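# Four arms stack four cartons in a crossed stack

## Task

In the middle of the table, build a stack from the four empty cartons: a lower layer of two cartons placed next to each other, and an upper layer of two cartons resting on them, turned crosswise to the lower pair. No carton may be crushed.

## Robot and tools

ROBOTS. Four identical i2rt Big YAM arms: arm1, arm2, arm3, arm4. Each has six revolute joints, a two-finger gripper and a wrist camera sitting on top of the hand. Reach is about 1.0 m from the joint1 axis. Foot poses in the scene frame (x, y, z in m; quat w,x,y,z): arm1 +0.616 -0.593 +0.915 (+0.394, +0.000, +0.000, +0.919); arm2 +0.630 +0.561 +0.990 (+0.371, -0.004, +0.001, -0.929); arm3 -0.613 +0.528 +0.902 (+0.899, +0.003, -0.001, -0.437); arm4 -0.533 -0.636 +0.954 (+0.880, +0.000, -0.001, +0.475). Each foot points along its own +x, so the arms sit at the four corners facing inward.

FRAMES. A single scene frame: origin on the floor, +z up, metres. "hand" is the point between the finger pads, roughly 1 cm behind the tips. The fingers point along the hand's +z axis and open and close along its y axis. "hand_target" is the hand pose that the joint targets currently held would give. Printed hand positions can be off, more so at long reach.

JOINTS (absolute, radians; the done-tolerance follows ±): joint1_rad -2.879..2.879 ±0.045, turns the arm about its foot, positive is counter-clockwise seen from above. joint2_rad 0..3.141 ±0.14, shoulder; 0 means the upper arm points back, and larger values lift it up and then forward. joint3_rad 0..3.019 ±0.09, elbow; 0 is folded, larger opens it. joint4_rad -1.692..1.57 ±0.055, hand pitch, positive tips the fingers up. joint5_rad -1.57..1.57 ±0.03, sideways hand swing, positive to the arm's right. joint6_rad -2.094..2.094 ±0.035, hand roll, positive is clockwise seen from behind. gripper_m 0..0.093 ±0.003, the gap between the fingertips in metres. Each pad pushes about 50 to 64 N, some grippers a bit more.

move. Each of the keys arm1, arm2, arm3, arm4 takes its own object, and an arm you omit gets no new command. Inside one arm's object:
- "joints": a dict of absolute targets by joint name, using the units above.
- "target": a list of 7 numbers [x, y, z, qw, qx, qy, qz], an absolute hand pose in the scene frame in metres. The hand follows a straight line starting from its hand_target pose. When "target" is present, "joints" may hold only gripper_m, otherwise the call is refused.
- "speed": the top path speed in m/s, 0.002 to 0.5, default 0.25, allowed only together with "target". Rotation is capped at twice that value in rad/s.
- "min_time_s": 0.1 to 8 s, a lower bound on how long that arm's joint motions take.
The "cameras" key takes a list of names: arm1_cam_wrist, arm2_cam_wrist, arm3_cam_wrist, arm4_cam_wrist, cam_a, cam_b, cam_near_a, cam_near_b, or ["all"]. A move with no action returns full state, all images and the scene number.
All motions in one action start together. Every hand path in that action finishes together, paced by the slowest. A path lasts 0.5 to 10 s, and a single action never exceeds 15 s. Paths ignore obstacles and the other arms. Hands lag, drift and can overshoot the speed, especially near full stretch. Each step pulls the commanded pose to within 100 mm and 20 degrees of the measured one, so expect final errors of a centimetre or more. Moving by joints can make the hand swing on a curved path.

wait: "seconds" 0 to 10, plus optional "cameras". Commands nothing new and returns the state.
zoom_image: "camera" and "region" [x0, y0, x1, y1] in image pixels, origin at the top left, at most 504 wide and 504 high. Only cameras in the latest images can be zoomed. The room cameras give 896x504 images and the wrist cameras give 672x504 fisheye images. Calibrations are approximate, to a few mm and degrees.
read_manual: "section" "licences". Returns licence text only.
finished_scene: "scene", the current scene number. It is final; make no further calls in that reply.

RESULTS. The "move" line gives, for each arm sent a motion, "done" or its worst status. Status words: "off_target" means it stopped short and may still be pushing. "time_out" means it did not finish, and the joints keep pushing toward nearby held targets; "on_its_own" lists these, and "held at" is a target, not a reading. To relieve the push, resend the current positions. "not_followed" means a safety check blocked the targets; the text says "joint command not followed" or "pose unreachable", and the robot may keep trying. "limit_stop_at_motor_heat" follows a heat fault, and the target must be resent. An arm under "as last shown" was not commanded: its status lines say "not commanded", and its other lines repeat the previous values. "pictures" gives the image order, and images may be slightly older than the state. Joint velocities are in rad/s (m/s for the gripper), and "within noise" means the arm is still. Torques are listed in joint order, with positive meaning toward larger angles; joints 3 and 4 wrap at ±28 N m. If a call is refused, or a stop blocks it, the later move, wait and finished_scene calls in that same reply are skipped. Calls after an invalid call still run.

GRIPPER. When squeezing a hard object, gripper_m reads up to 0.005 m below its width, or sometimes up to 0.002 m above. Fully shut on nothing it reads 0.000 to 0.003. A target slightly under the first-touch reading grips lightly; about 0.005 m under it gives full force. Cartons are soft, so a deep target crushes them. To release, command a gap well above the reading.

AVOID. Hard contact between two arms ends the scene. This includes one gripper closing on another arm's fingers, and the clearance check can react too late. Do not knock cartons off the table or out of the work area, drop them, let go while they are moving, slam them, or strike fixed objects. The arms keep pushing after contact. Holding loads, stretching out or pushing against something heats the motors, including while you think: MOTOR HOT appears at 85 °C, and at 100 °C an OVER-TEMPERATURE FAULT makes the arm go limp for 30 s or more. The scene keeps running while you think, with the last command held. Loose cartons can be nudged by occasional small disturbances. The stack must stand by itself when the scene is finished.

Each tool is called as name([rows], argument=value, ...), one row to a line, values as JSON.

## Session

move()

Scene clock: 0.00 s.
Joint torques (N m): no reading
Heat: arm1: hottest joint1_rad 37 °C; arm2: hottest joint1_rad 35 °C; arm3: hottest joint3_rad 36 °C; arm4: hottest joint1_rad 41 °C.
Joint velocities: within noise
arm1.joint_positions: joint1_rad=+0.328 joint2_rad=+0.613 joint3_rad=+1.402 joint4_rad=-1.249 joint5_rad=-0.191 joint6_rad=-0.064 gripper_m=+0.09396
arm1.joint_status: not commanded
arm1.hand: x=+0.3884 y=-0.5100 z=+1.4810 quat_wxyz=(-0.063, +0.838, -0.127, -0.527) (m; scene frame)
arm1.hand_target: x=+0.3910 y=-0.5114 z=+1.4928 quat_wxyz=(-0.067, +0.831, -0.124, -0.538) (m; scene frame)
arm1.hand_status: not commanded
arm2.joint_positions: joint1_rad=+0.178 joint2_rad=+0.637 joint3_rad=+1.317 joint4_rad=-1.338 joint5_rad=+0.119 joint6_rad=+0.322 gripper_m=+0.09396
arm2.joint_status: not commanded
arm2.hand: x=+0.4686 y=+0.3728 z=+1.4915 quat_wxyz=(-0.216, -0.860, -0.247, +0.391) (m; scene frame)
arm2.hand_target: x=+0.4695 y=+0.3740 z=+1.5042 quat_wxyz=(-0.224, -0.854, -0.245, +0.401) (m; scene frame)
arm2.hand_status: not commanded
arm3.joint_positions: joint1_rad=-0.182 joint2_rad=+0.526 joint3_rad=+1.317 joint4_rad=-1.483 joint5_rad=-0.105 joint6_rad=-0.195 gripper_m=+0.09396
arm3.joint_status: not commanded
arm3.hand: x=-0.5119 y=+0.3684 z=+1.3946 quat_wxyz=(-0.369, -0.371, -0.825, +0.213) (m; scene frame)
arm3.hand_target: x=-0.5129 y=+0.3703 z=+1.4072 quat_wxyz=(-0.380, -0.368, -0.819, +0.222) (m; scene frame)
arm3.hand_status: not commanded
arm4.joint_positions: joint1_rad=+0.123 joint2_rad=+0.645 joint3_rad=+1.427 joint4_rad=-1.276 joint5_rad=-0.007 joint6_rad=-0.285 gripper_m=+0.09396
arm4.joint_status: not commanded
arm4.hand: x=-0.4240 y=-0.4131 z=+1.5181 quat_wxyz=(-0.469, +0.554, -0.655, -0.210) (m; scene frame)
arm4.hand_target: x=-0.4253 y=-0.4158 z=+1.5272 quat_wxyz=(-0.477, +0.551, -0.651, -0.213) (m; scene frame)
arm4.hand_status: not commanded
pictures: arm1_cam_wrist, arm2_cam_wrist, arm3_cam_wrist, arm4_cam_wrist, cam_a, cam_b, cam_near_a, cam_near_b
camera_calibration:
arm1_cam_wrist: T_world_to_cam=[[0.269501, 0.96282, -0.0186432, 0.413525], [0.840259, -0.244565, -0.483893, 0.269023], [-0.470461, 0.114744, -0.874929, 1.66139], [0, 0, 0, 1]] pos_world=[0.444122, -0.522991, 1.59148]
arm2_cam_wrist: T_world_to_cam=[[-0.595357, 0.783328, -0.178739, 0.254131], [0.792348, 0.535538, -0.292204, -0.130137], [-0.13317, -0.315589, -0.939505, 1.70654], [0, 0, 0, 1]] pos_world=[0.481673, 0.409192, 1.6107]
arm3_cam_wrist: T_world_to_cam=[[-0.766993, -0.636362, 0.0822444, -0.273324], [-0.632108, 0.727321, -0.267288, -0.214407], [0.110274, -0.256995, -0.960101, 1.6129], [0, 0, 0, 1]] pos_world=[-0.523027, 0.396518, 1.51372]
arm4_cam_wrist: T_world_to_cam=[[0.923272, -0.289782, 0.252181, -0.114035], [-0.167938, -0.894892, -0.413479, 0.190402], [0.345494, 0.339403, -0.874894, 1.7375], [0, 0, 0, 1]] pos_world=[-0.463035, -0.452369, 1.62761]

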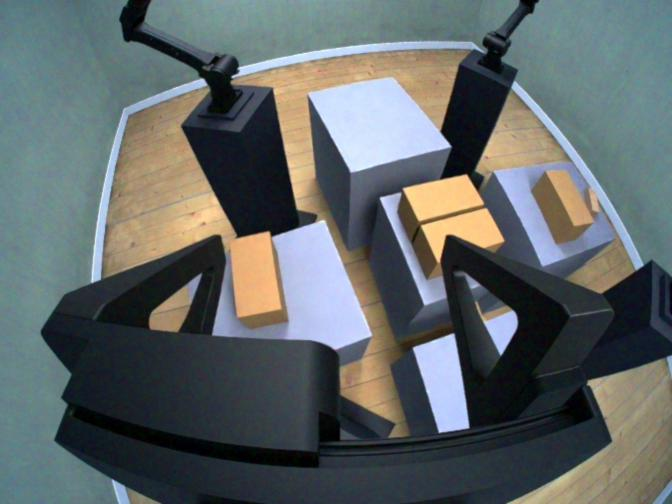

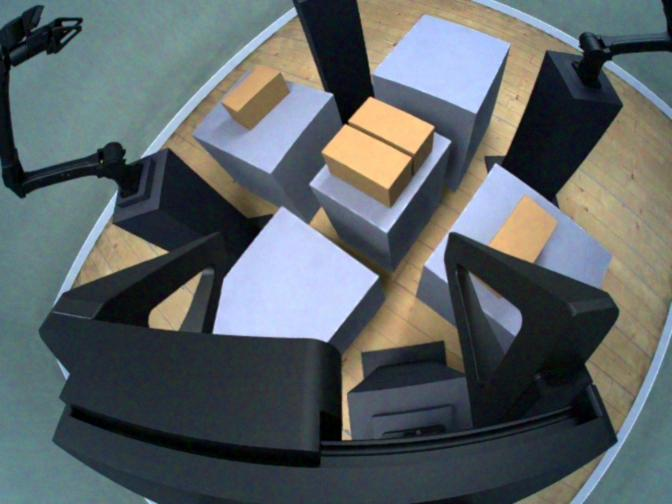

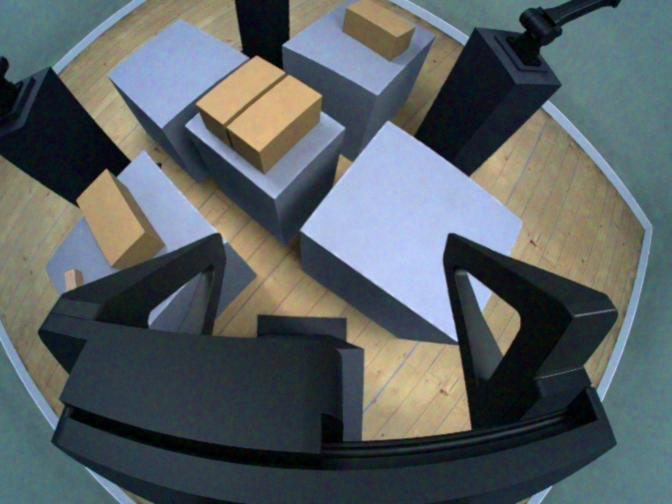

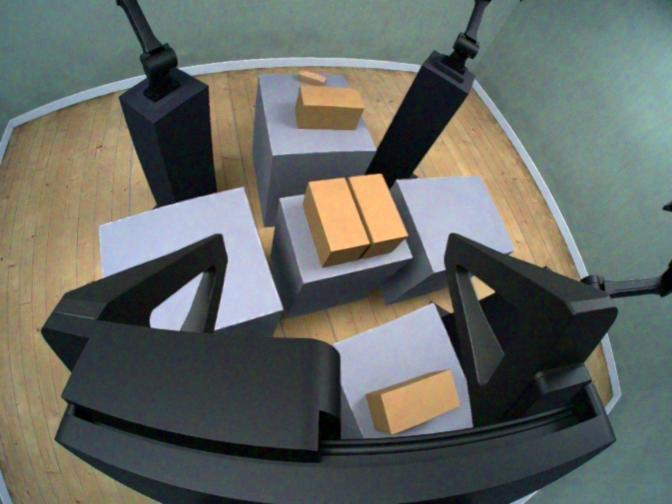

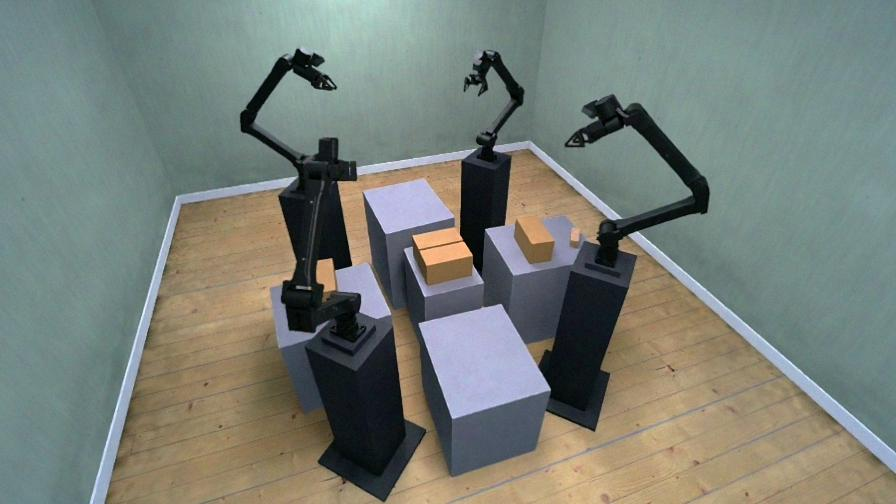

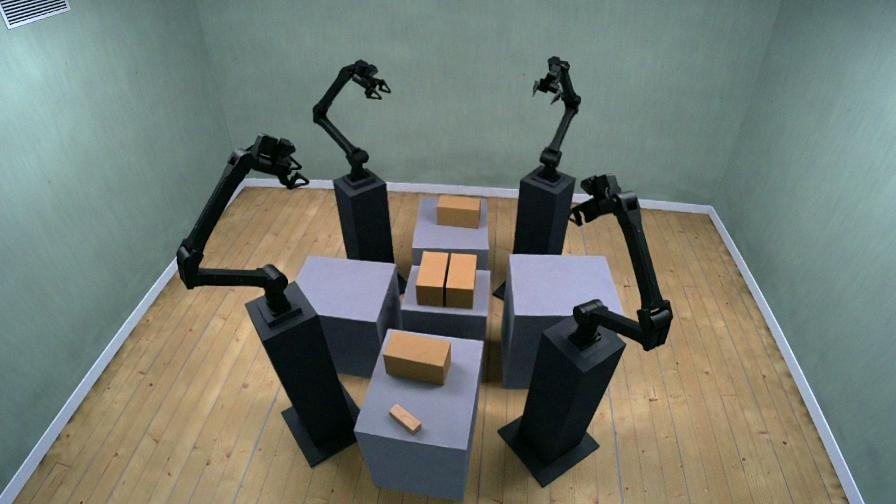

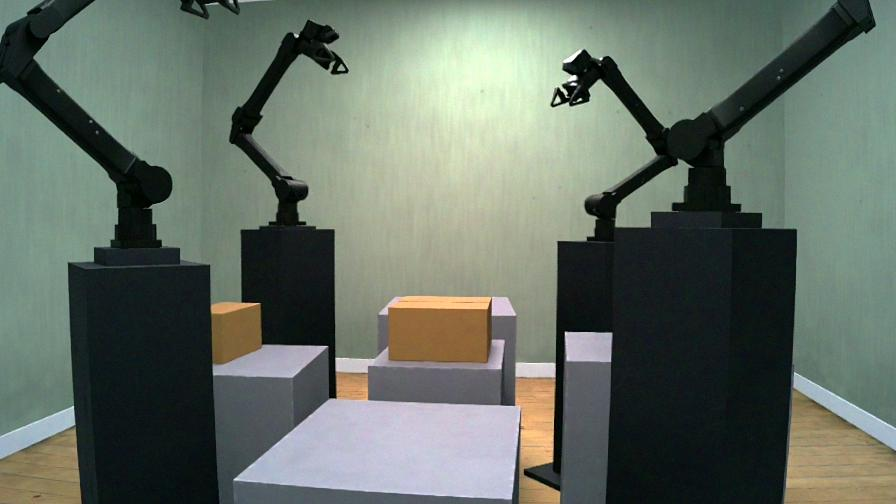

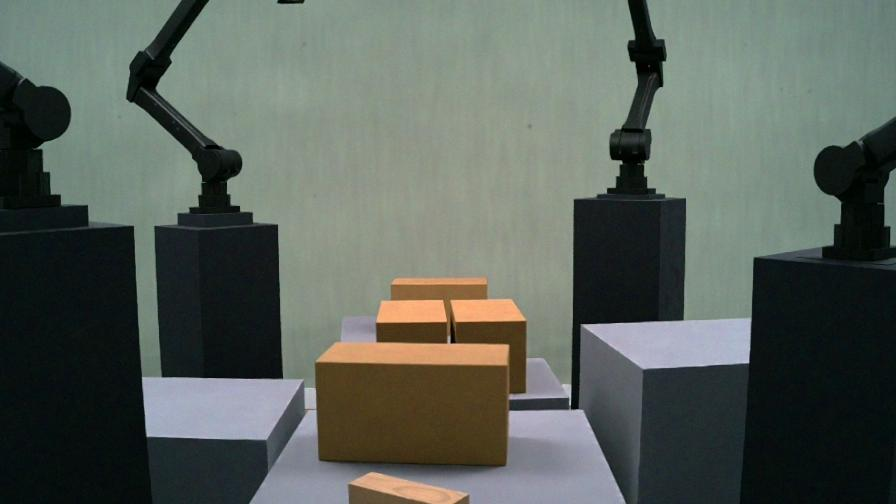

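move(arm1={"joints":{"joint1_rad":0.91,"joint2_rad":1.5,"joint3_rad":0.5,"joint4_rad":0.1,"joint5_rad":0,"joint6_rad":0},"min_time_s":2.5}, arm2={"joints":{"joint1_rad":-0.7,"joint2_rad":1.5,"joint3_rad":0.5,"joint4_rad":0.1,"joint5_rad":0,"joint6_rad":0},"min_time_s":2.5}, arm3={"joints":{"joint1_rad":0.96,"joint2_rad":1.5,"joint3_rad":0.5,"joint4_rad":0.1,"joint5_rad":0,"joint6_rad":0},"min_time_s":2.5}, arm4={"joints":{"joint1_rad":-0.97,"joint2_rad":1.5,"joint3_rad":0.5,"joint4_rad":0.1,"joint5_rad":0,"joint6_rad":0},"min_time_s":2.5})

move(arm1={"target":[0.23,-0.635,0.80,0,0.9397,0,-0.3420]}, arm2={"target":[0.265,0.540,0.85,0,0.9397,0,-0.3420]}, arm3={"target":[-0.13,0.556,0.85,0.3420,0,0.9397,0]}, arm4={"target":[-0.2,-0.635,0.80,0.3420,0,0.9397,0]}, cameras=["arm1_cam_wrist","arm2_cam_wrist","arm3_cam_wrist","arm4_cam_wrist","cam_near_b"])

Scene clock: 7.27 s.
Joint torques (N m): arm1=[1.03 -6.24 4.41 1.96 0.15 0.16] | arm2=[-0.44 -6.07 6.31 2.61 -0.16 -0.11] | arm3=[1.2 -8.64 5.72 1.87 0.22 0.23] | arm4=[-0.85 -8.06 6.11 1.78 0.14 -0.09]
Heat: arm1: hottest joint1_rad 37 °C; arm2: hottest joint1_rad 35 °C; arm3: hottest joint3_rad 37 °C; arm4: hottest joint1_rad 41 °C.
move: arm1 done; arm2 done; arm3 done; arm4 done
Joint velocities: within noise
arm1.joint_positions: joint1_rad=+0.896 joint2_rad=+1.489 joint3_rad=+0.504 joint4_rad=+0.081 joint5_rad=-0.004 joint6_rad=-0.007 gripper_m=+0.09396
arm1.joint_status: all done
arm1.hand: x=+0.1940 y=-0.6294 z=+0.9154 quat_wxyz=(+0.015, +0.944, +0.045, -0.327) (m; scene frame)
arm1.hand_target: x=+0.1944 y=-0.6346 z=+0.9124 quat_wxyz=(+0.017, +0.943, +0.047, -0.329) (m; scene frame)
arm1.hand_status: not commanded
arm2.joint_positions: joint1_rad=-0.692 joint2_rad=+1.492 joint3_rad=+0.502 joint4_rad=+0.080 joint5_rad=+0.004 joint6_rad=+0.010 gripper_m=+0.09396
arm2.joint_status: all done
arm2.hand: x=+0.2089 y=+0.5342 z=+0.9918 quat_wxyz=(-0.011, -0.944, -0.026, +0.328) (m; scene frame)
arm2.hand_target: x=+0.2071 y=+0.5366 z=+0.9908 quat_wxyz=(-0.010, -0.943, -0.028, +0.333) (m; scene frame)
arm2.hand_status: not commanded
arm3.joint_positions: joint1_rad=+0.949 joint2_rad=+1.498 joint3_rad=+0.495 joint4_rad=+0.085 joint5_rad=-0.003 joint6_rad=-0.008 gripper_m=+0.09396
arm3.joint_status: all done
arm3.hand: x=-0.1956 y=+0.5466 z=+0.8973 quat_wxyz=(-0.322, +0.025, -0.946, -0.009) (m; scene frame)
arm3.hand_target: x=-0.1905 y=+0.5508 z=+0.9005 quat_wxyz=(-0.330, +0.025, -0.943, -0.011) (m; scene frame)
arm3.hand_status: not commanded
arm4.joint_positions: joint1_rad=-0.959 joint2_rad=+1.488 joint3_rad=+0.511 joint4_rad=+0.088 joint5_rad=-0.001 joint6_rad=-0.009 gripper_m=+0.09396
arm4.joint_status: all done
arm4.hand: x=-0.1045 y=-0.6230 z=+0.9586 quat_wxyz=(-0.335, +0.019, -0.942, -0.005) (m; scene frame)
arm4.hand_target: x=-0.1093 y=-0.6282 z=+0.9514 quat_wxyz=(-0.330, +0.009, -0.944, -0.004) (m; scene frame)
arm4.hand_status: not commanded
pictures: none

Scene clock: 9.10 s.
Joint torques (N m): arm1=[1.2 -6.77 0.75 2.02 0.2 0.16] | arm2=[1.55 -6.77 -0.06 2.81 0.23 0.03] | arm3=[1.32 -10.52 6.37 1.84 0.27 0.21] | arm4=[-0.79 -8.35 -1.47 1.8 0.16 -0.1]
Heat: arm1: hottest joint1_rad 37 °C; arm2: hottest joint1_rad 35 °C; arm3: hottest joint3_rad 37 °C; arm4: hottest joint1_rad 41 °C.
move: arm1 done; arm2 done; arm3 off_target; arm4 done
Joint velocities: within noise
arm1.joint_positions: joint1_rad=+0.949 joint2_rad=+1.931 joint3_rad=+0.396 joint4_rad=+0.659 joint5_rad=+0.096 joint6_rad=+0.111 gripper_m=+0.09396
arm1.joint_status: not commanded
arm1.hand: x=+0.2266 y=-0.6298 z=+0.8041 quat_wxyz=(-0.002, +0.939, -0.004, -0.343) (m; scene frame)
arm1.hand_target: x=+0.2301 y=-0.6349 z=+0.8001 quat_wxyz=(+0.000, +0.940, +0.000, -0.342) (m; scene frame)
arm1.hand_status: done (0.007 m and 0.5 deg from the pose sent, 0.121 m and 5.7 deg at the start)
arm2.joint_positions: joint1_rad=-0.685 joint2_rad=+2.076 joint3_rad=+0.359 joint4_rad=+0.832 joint5_rad=+0.051 joint6_rad=+0.056 gripper_m=+0.09396
arm2.joint_status: not commanded
arm2.hand: x=+0.2632 y=+0.5434 z=+0.8524 quat_wxyz=(+0.002, -0.940, +0.000, +0.340) (m; scene frame)
arm2.hand_target: x=+0.2649 y=+0.5400 z=+0.8502 quat_wxyz=(+0.000, -0.940, +0.000, +0.342) (m; scene frame)
arm2.hand_status: done (0.005 m and 0.3 deg from the pose sent, 0.153 m and 3.7 deg at the start)
arm3.joint_positions: joint1_rad=+0.970 joint2_rad=+1.775 joint3_rad=+0.603 joint4_rad=+0.256 joint5_rad=+0.049 joint6_rad=+0.050 gripper_m=+0.09396
arm3.joint_status: not commanded
arm3.hand: x=-0.1492 y=+0.5491 z=+0.8421 quat_wxyz=(-0.324, -0.002, -0.946, +0.003) (m; scene frame)
arm3.hand_target: x=-0.1308 y=+0.5561 z=+0.8506 quat_wxyz=(-0.342, +0.000, -0.940, +0.000) (m; scene frame)
arm3.hand_status: off_target (0.022 m and 2.3 deg from the pose sent, 0.081 m and 3.8 deg at the start)
arm4.joint_positions: joint1_rad=-0.966 joint2_rad=+2.179 joint3_rad=+0.290 joint4_rad=+1.022 joint5_rad=+0.006 joint6_rad=-0.002 gripper_m=+0.09396
arm4.joint_status: not commanded
arm4.hand: x=-0.1973 y=-0.6295 z=+0.8046 quat_wxyz=(-0.345, +0.011, -0.938, -0.002) (m; scene frame)
arm4.hand_target: x=-0.2001 y=-0.6349 z=+0.8002 quat_wxyz=(-0.342, +0.000, -0.940, +0.000) (m; scene frame)
arm4.hand_status: done (0.008 m and 1.3 deg from the pose sent, 0.186 m and 2.4 deg at the start)
pictures: arm1_cam_wrist, arm2_cam_wrist, arm3_cam_wrist, arm4_cam_wrist, cam_near_b
camera_calibration:
arm1_cam_wrist: T_world_to_cam=[[-0.00419484, 0.999976, 0.00552152, 0.625895], [0.996355, 0.00464995, -0.0851742, -0.150942], [-0.0851978, 0.0051441, -0.996351, 0.948146], [0, 0, 0, 1]] pos_world=[0.233797, -0.630056, 0.928373]
arm2_cam_wrist: T_world_to_cam=[[-0.000389166, 0.999999, 0.0015535, -0.544109], [0.996532, 0.000517079, -0.0832066, -0.186539], [-0.0832073, 0.00151573, -0.996531, 0.99568], [0, 0, 0, 1]] pos_world=[0.268528, 0.542695, 0.97755]
arm3_cam_wrist: T_world_to_cam=[[-0.000592806, -0.999971, 0.00756479, 0.542228], [-0.998649, 0.000198867, -0.0519703, -0.100915], [0.0519673, -0.00758538, -0.99862, 0.975705], [0, 0, 0, 1]] pos_world=[-0.151162, 0.549633, 0.965012]
arm4_cam_wrist: T_world_to_cam=[[0.032081, -0.99945, 0.00844794, -0.632551], [-0.995648, -0.0326966, -0.0872691, -0.143106], [0.0874973, -0.00561149, -0.996149, 0.937951], [0, 0, 0, 1]] pos_world=[-0.204258, -0.631618, 0.927194]

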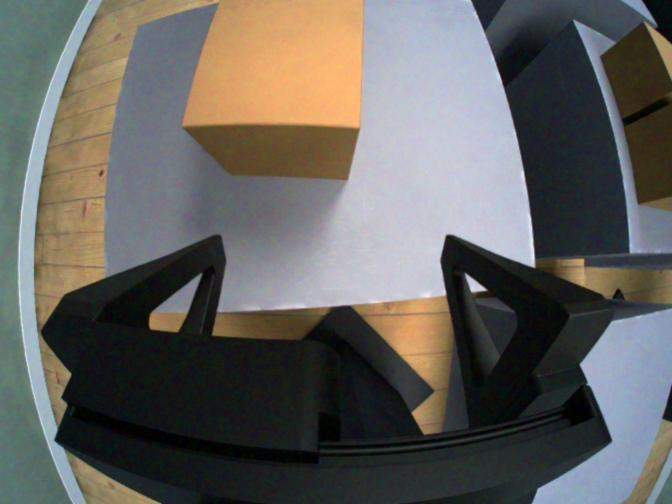

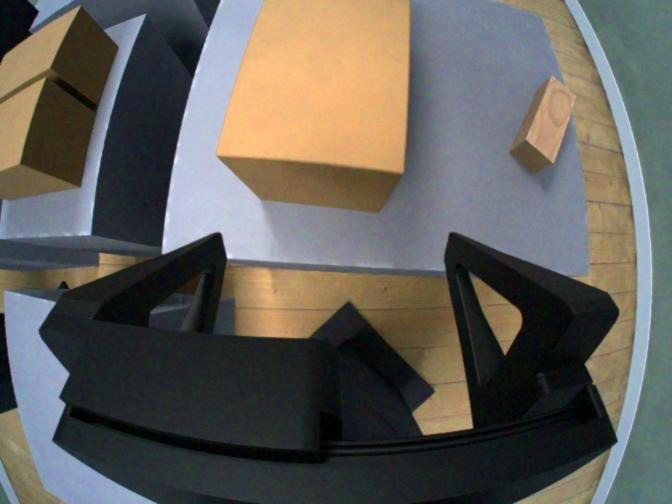

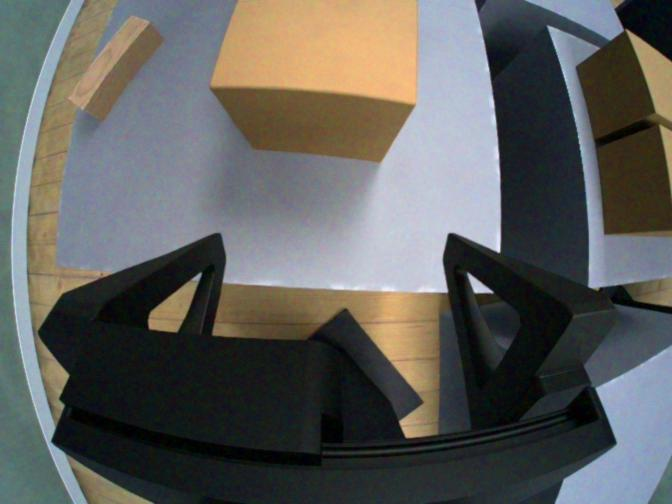

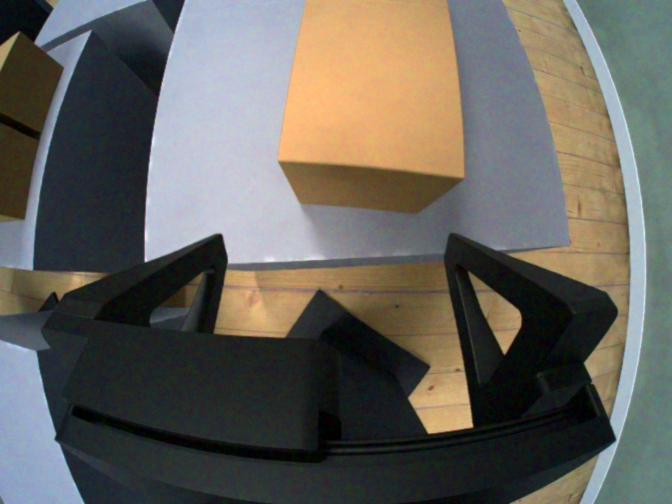

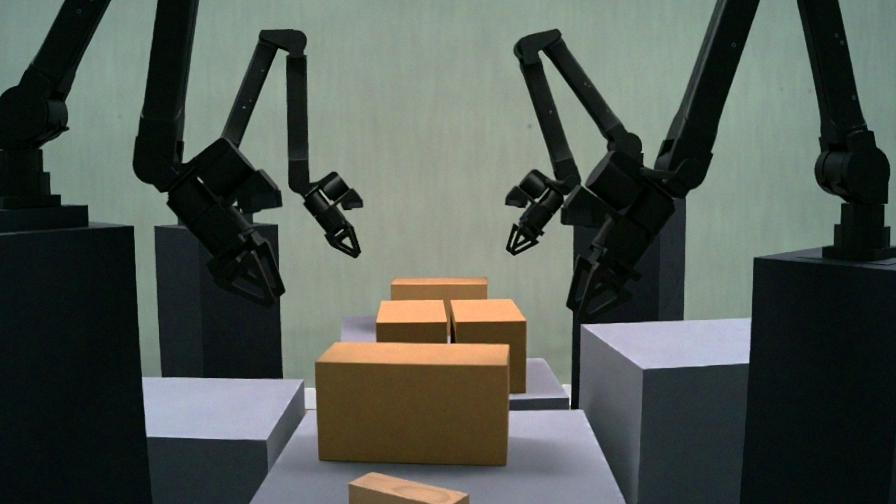

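move(arm1={"target":[0.18,-0.684,0.68,-0.0086,0.9394,-0.0235,-0.3419]}, arm2={"target":[0.245,0.527,0.725,-0.0171,0.9385,-0.047,-0.3416]}, arm3={"target":[-0.10,0.579,0.725,0.3416,0.047,0.9385,-0.0171]}, arm4={"target":[-0.17,-0.664,0.68,0.3419,0.0235,0.9394,-0.0086]}, cameras=["arm1_cam_wrist","arm2_cam_wrist","arm3_cam_wrist","arm4_cam_wrist"])

Scene clock: 16.40 s.
Joint torques (N m): arm1=[0.91 -9.64 0.31 1.94 0.27 0.17] | arm2=[1.38 -9.47 -1.7 2.7 0.34 0.08] | arm3=[1.2 -13.68 3.22 1.84 0.35 0.25] | arm4=[-0.85 -10.64 -2.28 1.7 0.02 -0.27]
Heat: arm1: hottest joint1_rad 37 °C; arm2: hottest joint1_rad 35 °C; arm3: hottest joint3_rad 37 °C; arm4: hottest joint1_rad 41 °C.
move: arm1 done; arm2 done; arm3 off_target; arm4 done
Joint velocities: within noise
arm1.joint_positions: joint1_rad=+1.089 joint2_rad=+2.387 joint3_rad=+0.682 joint4_rad=+0.796 joint5_rad=+0.214 joint6_rad=+0.258 gripper_m=+0.09396
arm1.joint_status: not commanded
arm1.hand: x=+0.1797 y=-0.6790 z=+0.6842 quat_wxyz=(-0.011, +0.941, -0.025, -0.338) (m; scene frame)
arm1.hand_target: x=+0.1800 y=-0.6839 z=+0.6801 quat_wxyz=(-0.009, +0.939, -0.024, -0.342) (m; scene frame)
arm1.hand_status: done (0.007 m and 0.6 deg from the pose sent, 0.143 m and 2.4 deg at the start)
arm2.joint_positions: joint1_rad=-0.603 joint2_rad=+2.563 joint3_rad=+0.602 joint4_rad=+1.049 joint5_rad=+0.166 joint6_rad=+0.197 gripper_m=+0.09396
arm2.joint_status: not commanded
arm2.hand: x=+0.2467 y=+0.5304 z=+0.7264 quat_wxyz=(+0.020, -0.941, +0.046, +0.335) (m; scene frame)
arm2.hand_target: x=+0.2449 y=+0.5270 z=+0.7251 quat_wxyz=(+0.017, -0.939, +0.047, +0.342) (m; scene frame)
arm2.hand_status: done (0.004 m and 0.9 deg from the pose sent, 0.130 m and 5.6 deg at the start)
arm3.joint_positions: joint1_rad=+1.049 joint2_rad=+2.215 joint3_rad=+0.778 joint4_rad=+0.519 joint5_rad=+0.162 joint6_rad=+0.187 gripper_m=+0.09396
arm3.joint_status: not commanded
arm3.hand: x=-0.1101 y=+0.5725 z=+0.7222 quat_wxyz=(-0.329, -0.047, -0.943, +0.021) (m; scene frame)
arm3.hand_target: x=-0.1002 y=+0.5791 z=+0.7252 quat_wxyz=(-0.342, -0.047, -0.939, +0.017) (m; scene frame)
arm3.hand_status: off_target (0.012 m and 1.6 deg from the pose sent, 0.130 m and 5.9 deg at the start)
arm4.joint_positions: joint1_rad=-1.062 joint2_rad=+2.628 joint3_rad=+0.563 joint4_rad=+1.184 joint5_rad=-0.019 joint6_rad=-0.020 gripper_m=+0.09396
arm4.joint_status: not commanded
arm4.hand: x=-0.1711 y=-0.6590 z=+0.6838 quat_wxyz=(-0.339, -0.021, -0.941, +0.006) (m; scene frame)
arm4.hand_target: x=-0.1702 y=-0.6639 z=+0.6801 quat_wxyz=(-0.342, -0.024, -0.939, +0.009) (m; scene frame)
arm4.hand_status: done (0.006 m and 0.5 deg from the pose sent, 0.132 m and 4.2 deg at the start)
pictures: arm1_cam_wrist, arm2_cam_wrist, arm3_cam_wrist, arm4_cam_wrist
camera_calibration:
arm1_cam_wrist: T_world_to_cam=[[0.042081, 0.999078, 0.00855805, 0.66457], [0.996254, -0.0413113, -0.0759727, -0.151665], [-0.0755491, 0.011723, -0.997073, 0.828223], [0, 0, 0, 1]] pos_world=[0.185703, -0.679931, 0.808589]
arm2_cam_wrist: T_world_to_cam=[[0.0977464, 0.995199, 0.00491846, -0.555028], [0.992652, -0.0971397, -0.0721465, -0.136026], [-0.0713223, 0.0119344, -0.997382, 0.860889], [0, 0, 0, 1]] pos_world=[0.250679, 0.528876, 0.851551]
arm3_cam_wrist: T_world_to_cam=[[-0.0981774, -0.995101, 0.0116248, 0.550093], [-0.993125, 0.0972209, -0.065197, -0.11354], [0.0637475, -0.0179458, -0.997805, 0.860677], [0, 0, 0, 1]] pos_world=[-0.113619, 0.573882, 0.84499]
arm4_cam_wrist: T_world_to_cam=[[-0.0337509, -0.99943, 0.000496745, -0.667647], [-0.996715, 0.0336226, -0.0736814, -0.0943951], [0.0736227, -0.00298193, -0.997282, 0.815323], [0, 0, 0, 1]] pos_world=[-0.176645, -0.661661, 0.806484]

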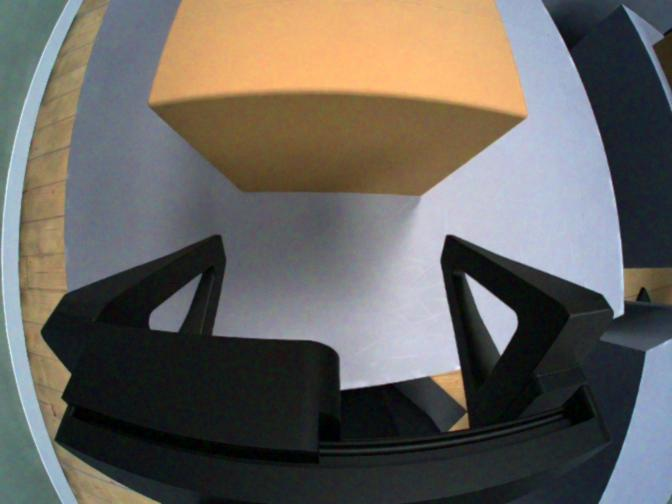

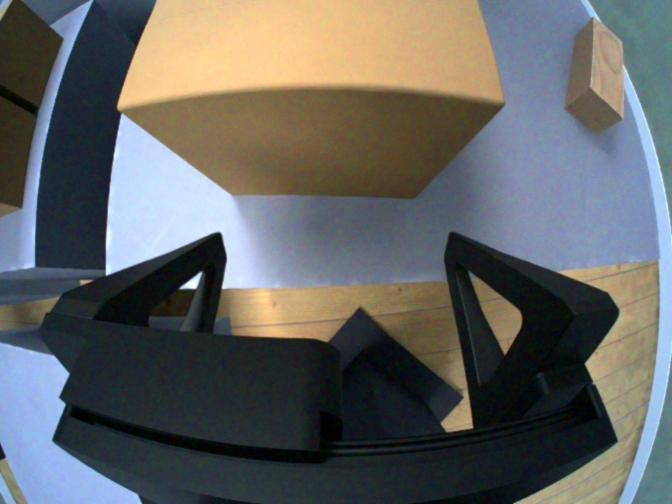

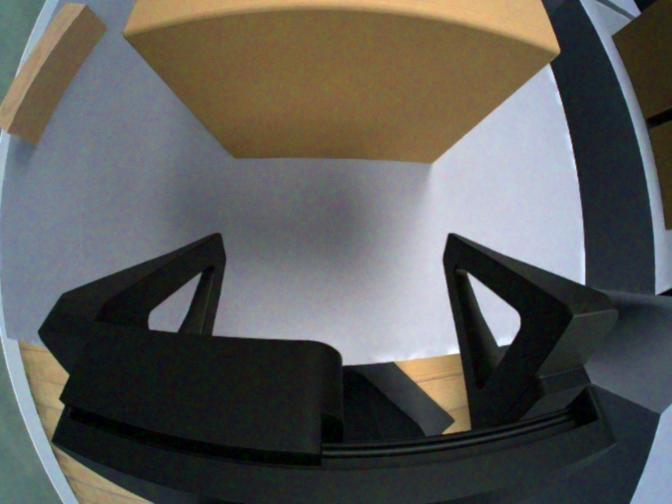

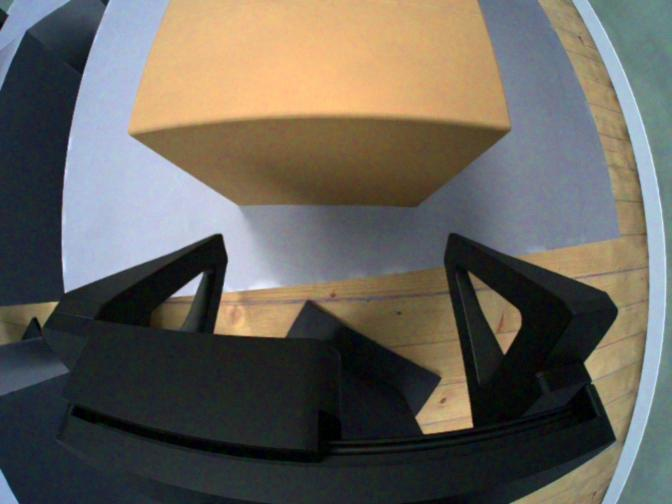

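move(arm1={"target":[0.070,-0.68,0.69,-0.0086,0.9394,-0.0235,-0.3419],"speed":0.07}, arm2={"target":[0.15,0.528,0.735,-0.0171,0.9385,-0.047,-0.3416],"speed":0.07}, arm3={"target":[0.016,0.573,0.735,0.3416,0.047,0.9385,-0.0171],"speed":0.07}, arm4={"target":[-0.065,-0.664,0.69,0.3419,0.0235,0.9394,-0.0086],"speed":0.07}, cameras=["arm1_cam_wrist","arm2_cam_wrist","arm3_cam_wrist","arm4_cam_wrist","cam_near_b"])

Scene clock: 20.97 s.
Joint torques (N m): arm1=[-2.73 -14.27 6.68 1.98 0.15 -0.17] | arm2=[-0.79 -14.51 4.53 2.15 0.07 -0.18] | arm3=[-1.55 -16.56 9.81 1.95 0.15 -0.03] | arm4=[0.73 -16.21 5.01 1.91 0.38 -0.07]
Heat: arm1: hottest joint1_rad 37 °C; arm2: hottest joint1_rad 35 °C; arm3: hottest joint3_rad 37 °C; arm4: hottest joint1_rad 41 °C.
move: arm1 off_target; arm2 off_target; arm3 off_target; arm4 off_target
Joint velocities: within noise
arm1.joint_positions: joint1_rad=+1.051 joint2_rad=+2.387 joint3_rad=+0.848 joint4_rad=+0.516 joint5_rad=+0.171 joint6_rad=+0.231 gripper_m=+0.09396
arm1.joint_status: not commanded
arm1.hand: x=+0.1386 y=-0.6792 z=+0.6639 quat_wxyz=(-0.017, +0.959, -0.019, -0.281) (m; scene frame)
arm1.hand_target: x=+0.0745 y=-0.6784 z=+0.6955 quat_wxyz=(-0.011, +0.939, -0.024, -0.342) (m; scene frame)
arm1.hand_status: off_target (0.073 m and 7.4 deg from the pose sent, 0.110 m and 0.6 deg at the start)
arm2.joint_positions: joint1_rad=-0.619 joint2_rad=+2.509 joint3_rad=+0.734 joint4_rad=+0.767 joint5_rad=+0.145 joint6_rad=+0.186 gripper_m=+0.09396
arm2.joint_status: not commanded
arm2.hand: x=+0.2069 y=+0.5276 z=+0.7110 quat_wxyz=(+0.023, -0.956, +0.042, +0.288) (m; scene frame)
arm2.hand_target: x=+0.1525 y=+0.5286 z=+0.7381 quat_wxyz=(+0.018, -0.938, +0.047, +0.342) (m; scene frame)
arm2.hand_status: off_target (0.062 m and 6.5 deg from the pose sent, 0.097 m and 0.9 deg at the start)
arm3.joint_positions: joint1_rad=+1.036 joint2_rad=+2.271 joint3_rad=+1.011 joint4_rad=+0.254 joint5_rad=+0.140 joint6_rad=+0.173 gripper_m=+0.09396
arm3.joint_status: not commanded
arm3.hand: x=-0.0480 y=+0.5784 z=+0.7081 quat_wxyz=(-0.286, -0.040, -0.957, +0.022) (m; scene frame)
arm3.hand_target: x=+0.0103 y=+0.5717 z=+0.7403 quat_wxyz=(-0.342, -0.047, -0.938, +0.018) (m; scene frame)
arm3.hand_status: off_target (0.070 m and 6.8 deg from the pose sent, 0.127 m and 1.6 deg at the start)
arm4.joint_positions: joint1_rad=-1.062 joint2_rad=+2.519 joint3_rad=+0.690 joint4_rad=+0.828 joint5_rad=-0.014 joint6_rad=-0.021 gripper_m=+0.09396
arm4.joint_status: not commanded
arm4.hand: x=-0.1281 y=-0.6628 z=+0.6719 quat_wxyz=(-0.281, -0.023, -0.959, +0.005) (m; scene frame)
arm4.hand_target: x=-0.0682 y=-0.6634 z=+0.6946 quat_wxyz=(-0.342, -0.024, -0.939, +0.008) (m; scene frame)
arm4.hand_status: off_target (0.066 m and 7.3 deg from the pose sent, 0.106 m and 0.5 deg at the start)
pictures: arm1_cam_wrist, arm2_cam_wrist, arm3_cam_wrist, arm4_cam_wrist, cam_near_b
camera_calibration:
arm1_cam_wrist: T_world_to_cam=[[0.0322687, 0.999186, 0.0242207, 0.657683], [0.998468, -0.0333164, 0.0441748, -0.186942], [0.0449458, 0.0227581, -0.99873, 0.796684], [0, 0, 0, 1]] pos_world=[0.129625, -0.681506, 0.788001]
arm2_cam_wrist: T_world_to_cam=[[0.0924232, 0.995548, 0.0184782, -0.556931], [0.995361, -0.0928724, 0.0251414, -0.169789], [0.0267456, 0.0160688, -0.999513, 0.821808], [0, 0, 0, 1]] pos_world=[0.198495, 0.525477, 0.835967]
arm3_cam_wrist: T_world_to_cam=[[-0.0847248, -0.996159, 0.0221271, 0.556017], [-0.996039, 0.0852742, 0.0251933, -0.110678], [-0.0269834, -0.019905, -0.999438, 0.840835], [0, 0, 0, 1]] pos_world=[-0.0404423, 0.580056, 0.830848]
arm4_cam_wrist: T_world_to_cam=[[-0.0355818, -0.999367, 0.000182828, -0.670097], [-0.998238, 0.0355504, 0.0475059, -0.132603], [-0.0474823, 0.00150784, -0.998871, 0.788739], [0, 0, 0, 1]] pos_world=[-0.118761, -0.666148, 0.794271]

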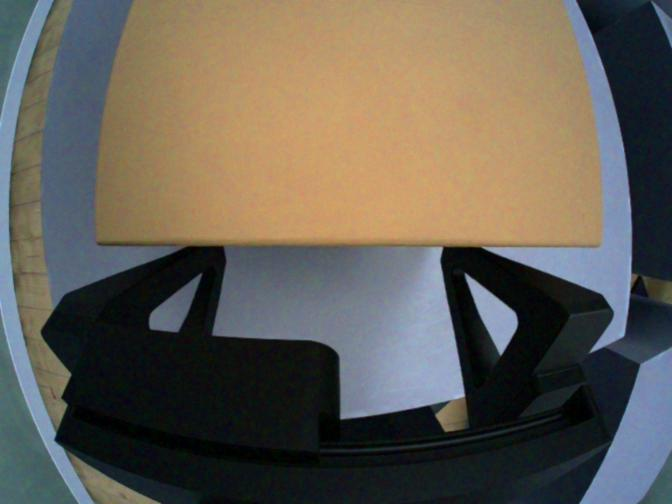

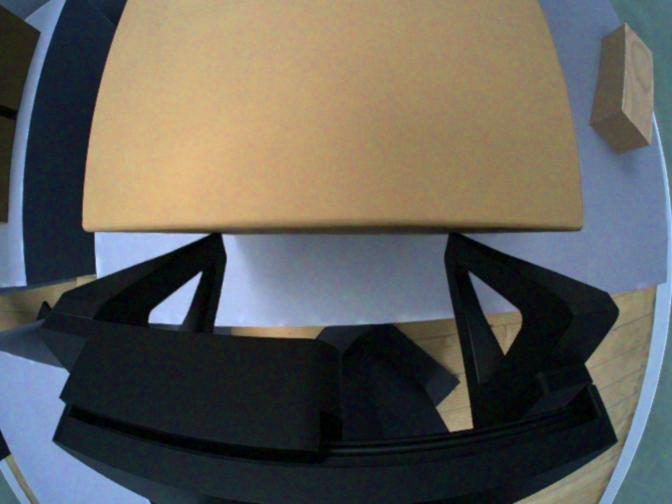

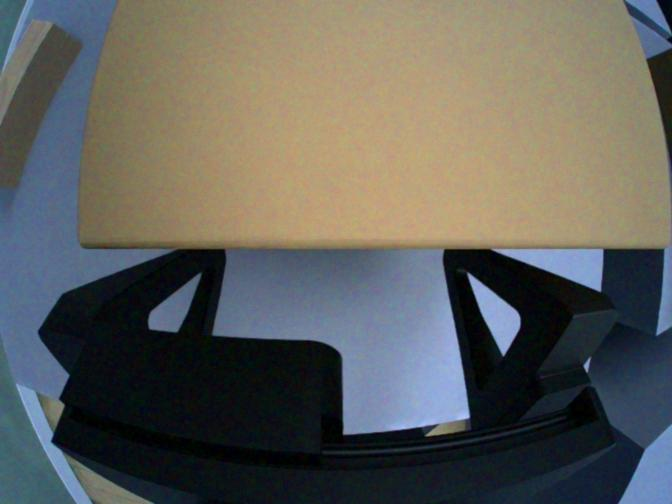

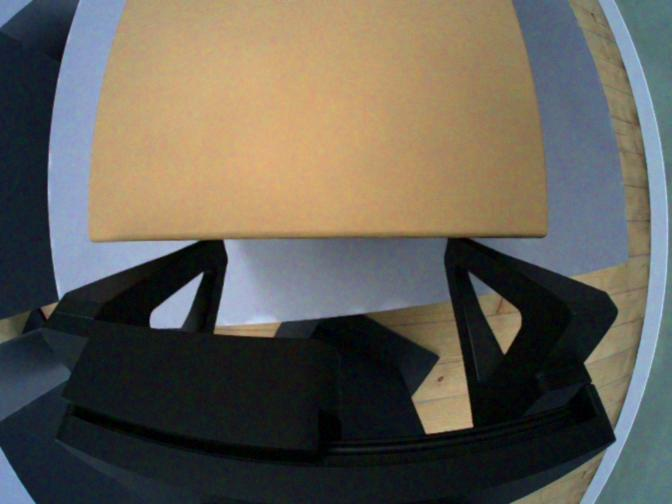

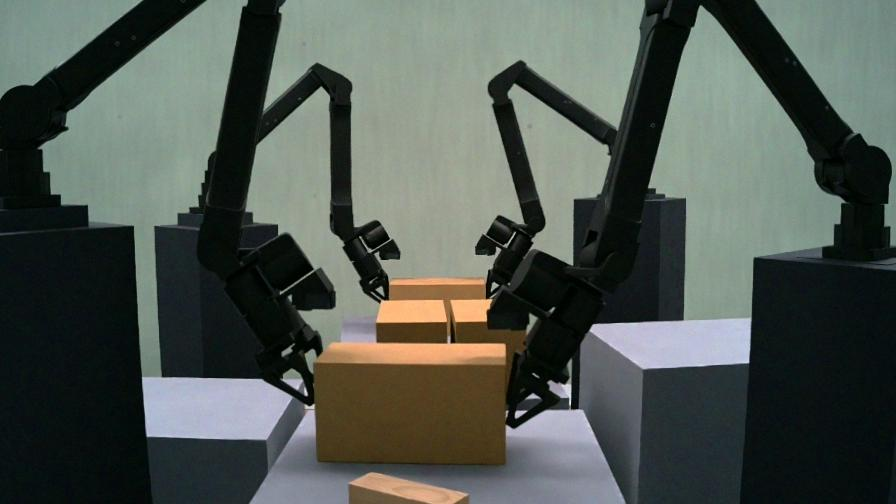

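move(arm2={"target":[0.147,0.528,0.925,-0.0171,0.9385,-0.047,-0.3416],"speed":0.11}, arm3={"target":[0.016,0.573,0.94,0.3416,0.047,0.9385,-0.0171],"speed":0.11}, cameras=["cam_near_b"])

Scene clock: 25.03 s.
Joint torques (N m): arm1=[-2.78 -14.21 6.67 1.95 0.14 -0.17] | arm2=[-0.5 -12.28 8.21 2.71 0.24 -0.16] | arm3=[-0.91 -17.96 13.09 2.24 0.46 -0.06] | arm4=[0.97 -16.32 4.9 1.95 0.38 -0.06]
Heat: arm1: hottest joint1_rad 37 °C; arm2: hottest joint1_rad 35 °C; arm3: hottest joint3_rad 38 °C; arm4: hottest joint1_rad 41 °C.
move: arm2 off_target; arm3 off_target
Joint velocities: within noise
arm1, arm4: as last shown
arm2.joint_positions: joint1_rad=-0.620 joint2_rad=+1.872 joint3_rad=+0.589 joint4_rad=+0.277 joint5_rad=+0.141 joint6_rad=+0.184 gripper_m=+0.09396
arm2.joint_status: not commanded
arm2.hand: x=+0.1908 y=+0.5251 z=+0.8912 quat_wxyz=(+0.022, -0.956, +0.041, +0.288) (m; scene frame)
arm2.hand_target: x=+0.1495 y=+0.5286 z=+0.9265 quat_wxyz=(+0.018, -0.938, +0.047, +0.342) (m; scene frame)
arm2.hand_status: off_target (0.055 m and 6.5 deg from the pose sent, 0.222 m and 6.5 deg at the start)
arm3.joint_positions: joint1_rad=+1.033 joint2_rad=+1.856 joint3_rad=+0.973 joint4_rad=-0.190 joint5_rad=+0.136 joint6_rad=+0.178 gripper_m=+0.09396
arm3.joint_status: not commanded
arm3.hand: x=-0.0607 y=+0.5749 z=+0.8669 quat_wxyz=(-0.255, -0.041, -0.966, +0.025) (m; scene frame)
arm3.hand_target: x=+0.0019 y=+0.5719 z=+0.9411 quat_wxyz=(-0.342, -0.047, -0.938, +0.018) (m; scene frame)
arm3.hand_status: off_target (0.106 m and 10.5 deg from the pose sent, 0.241 m and 6.8 deg at the start; pose on its path clipped on 70 of 83 steps)
pictures: cam_near_b

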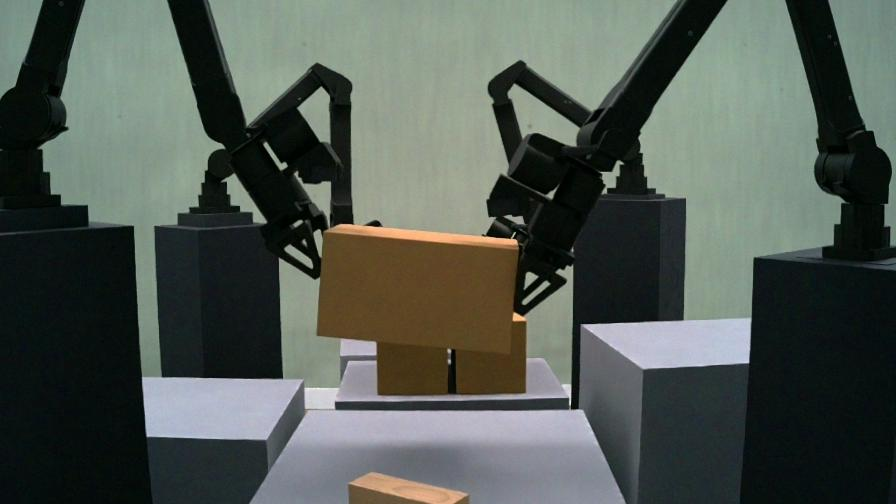

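move(arm1={"target":[0.068,-0.68,0.90,-0.0086,0.9394,-0.0235,-0.3419],"speed":0.11}, arm2={"target":[0.113,0.30,0.945,0,0.9397,0,-0.3420],"speed":0.11}, arm3={"target":[-0.035,0.322,0.99,0.3420,0,0.9397,0],"speed":0.11}, arm4={"target":[-0.063,-0.664,0.90,0.3419,0.0235,0.9394,-0.0086],"speed":0.11}, cameras=["cam_near_b","cam_near_a"])

Scene clock: 29.80 s.
Joint torques (N m): arm1=[-2.32 -15.33 9.69 2.97 0.46 -0.18] | arm2=[-0.44 -11.58 13.38 2.15 0.97 -0.22] | arm3=[0.03 -15.97 14.38 2.09 -0.54 0.44] | arm4=[0.73 -13.98 9.68 3.03 0.32 0.04]
Heat: arm1: hottest joint3_rad 38 °C; arm2: hottest joint1_rad 35 °C; arm3: hottest joint3_rad 41 °C; arm4: hottest joint1_rad 41 °C.
move: arm1 off_target; arm2 off_target; arm3 off_target; arm4 off_target
Joint velocities: within noise
arm1.joint_positions: joint1_rad=+1.047 joint2_rad=+1.839 joint3_rad=+0.754 joint4_rad=-0.008 joint5_rad=+0.165 joint6_rad=+0.234 gripper_m=+0.09396
arm1.joint_status: not commanded
arm1.hand: x=+0.1433 y=-0.6771 z=+0.8368 quat_wxyz=(-0.022, +0.968, -0.018, -0.248) (m; scene frame)
arm1.hand_target: x=+0.0762 y=-0.6779 z=+0.9047 quat_wxyz=(-0.011, +0.939, -0.024, -0.342) (m; scene frame)
arm1.hand_status: off_target (0.098 m and 11.4 deg from the pose sent, 0.247 m and 7.4 deg at the start; pose on its path clipped on 36 of 97 steps)
arm2.joint_positions: joint1_rad=-0.168 joint2_rad=+1.925 joint3_rad=+0.878 joint4_rad=-0.019 joint5_rad=+0.338 joint6_rad=+0.484 gripper_m=+0.09396
arm2.joint_status: not commanded
arm2.hand: x=+0.1623 y=+0.3181 z=+0.9170 quat_wxyz=(+0.013, -0.954, -0.009, +0.299) (m; scene frame)
arm2.hand_target: x=+0.1170 y=+0.3024 z=+0.9483 quat_wxyz=(+0.000, -0.940, +0.001, +0.342) (m; scene frame)
arm2.hand_status: off_target (0.059 m and 5.6 deg from the pose sent, 0.244 m and 8.4 deg at the start)
arm3.joint_positions: joint1_rad=+0.493 joint2_rad=+1.732 joint3_rad=+1.003 joint4_rad=-0.352 joint5_rad=-0.252 joint6_rad=-0.357 gripper_m=+0.09396
arm3.joint_status: not commanded
arm3.hand: x=-0.0935 y=+0.3474 z=+0.9276 quat_wxyz=(-0.270, +0.003, -0.962, -0.025) (m; scene frame)
arm3.hand_target: x=-0.0436 y=+0.3253 z=+0.9942 quat_wxyz=(-0.342, +0.001, -0.940, -0.001) (m; scene frame)
arm3.hand_status: off_target (0.089 m and 9.1 deg from the pose sent, 0.282 m and 11.9 deg at the start; pose on its path clipped on 5 of 97 steps)
arm4.joint_positions: joint1_rad=-1.062 joint2_rad=+1.794 joint3_rad=+0.519 joint4_rad=+0.243 joint5_rad=-0.014 joint6_rad=-0.029 gripper_m=+0.09396
arm4.joint_status: not commanded
arm4.hand: x=-0.1231 y=-0.6634 z=+0.8603 quat_wxyz=(-0.266, -0.019, -0.964, +0.006) (m; scene frame)
arm4.hand_target: x=-0.0676 y=-0.6634 z=+0.9031 quat_wxyz=(-0.342, -0.023, -0.940, +0.007) (m; scene frame)
arm4.hand_status: off_target (0.072 m and 9.1 deg from the pose sent, 0.237 m and 7.3 deg at the start)
pictures: cam_near_a, cam_near_b

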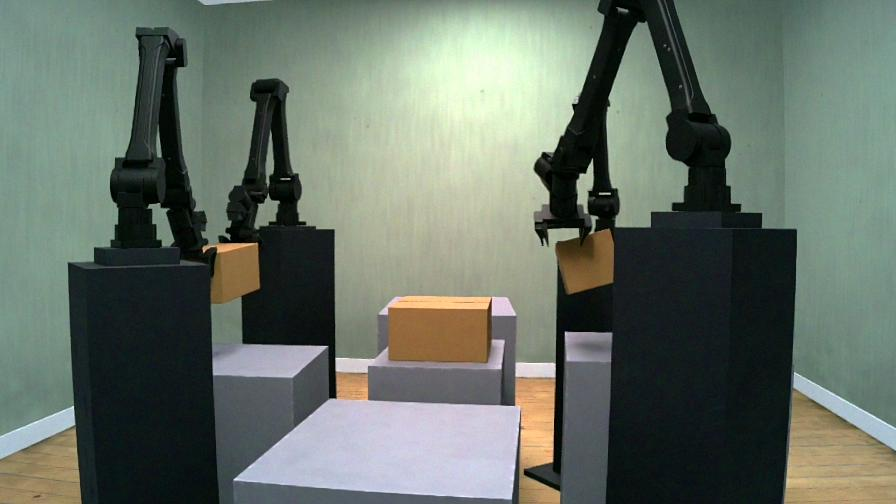

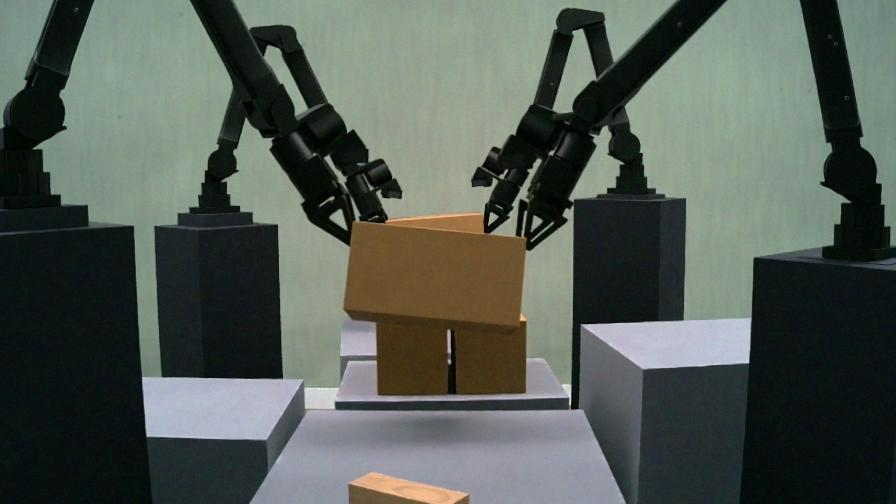

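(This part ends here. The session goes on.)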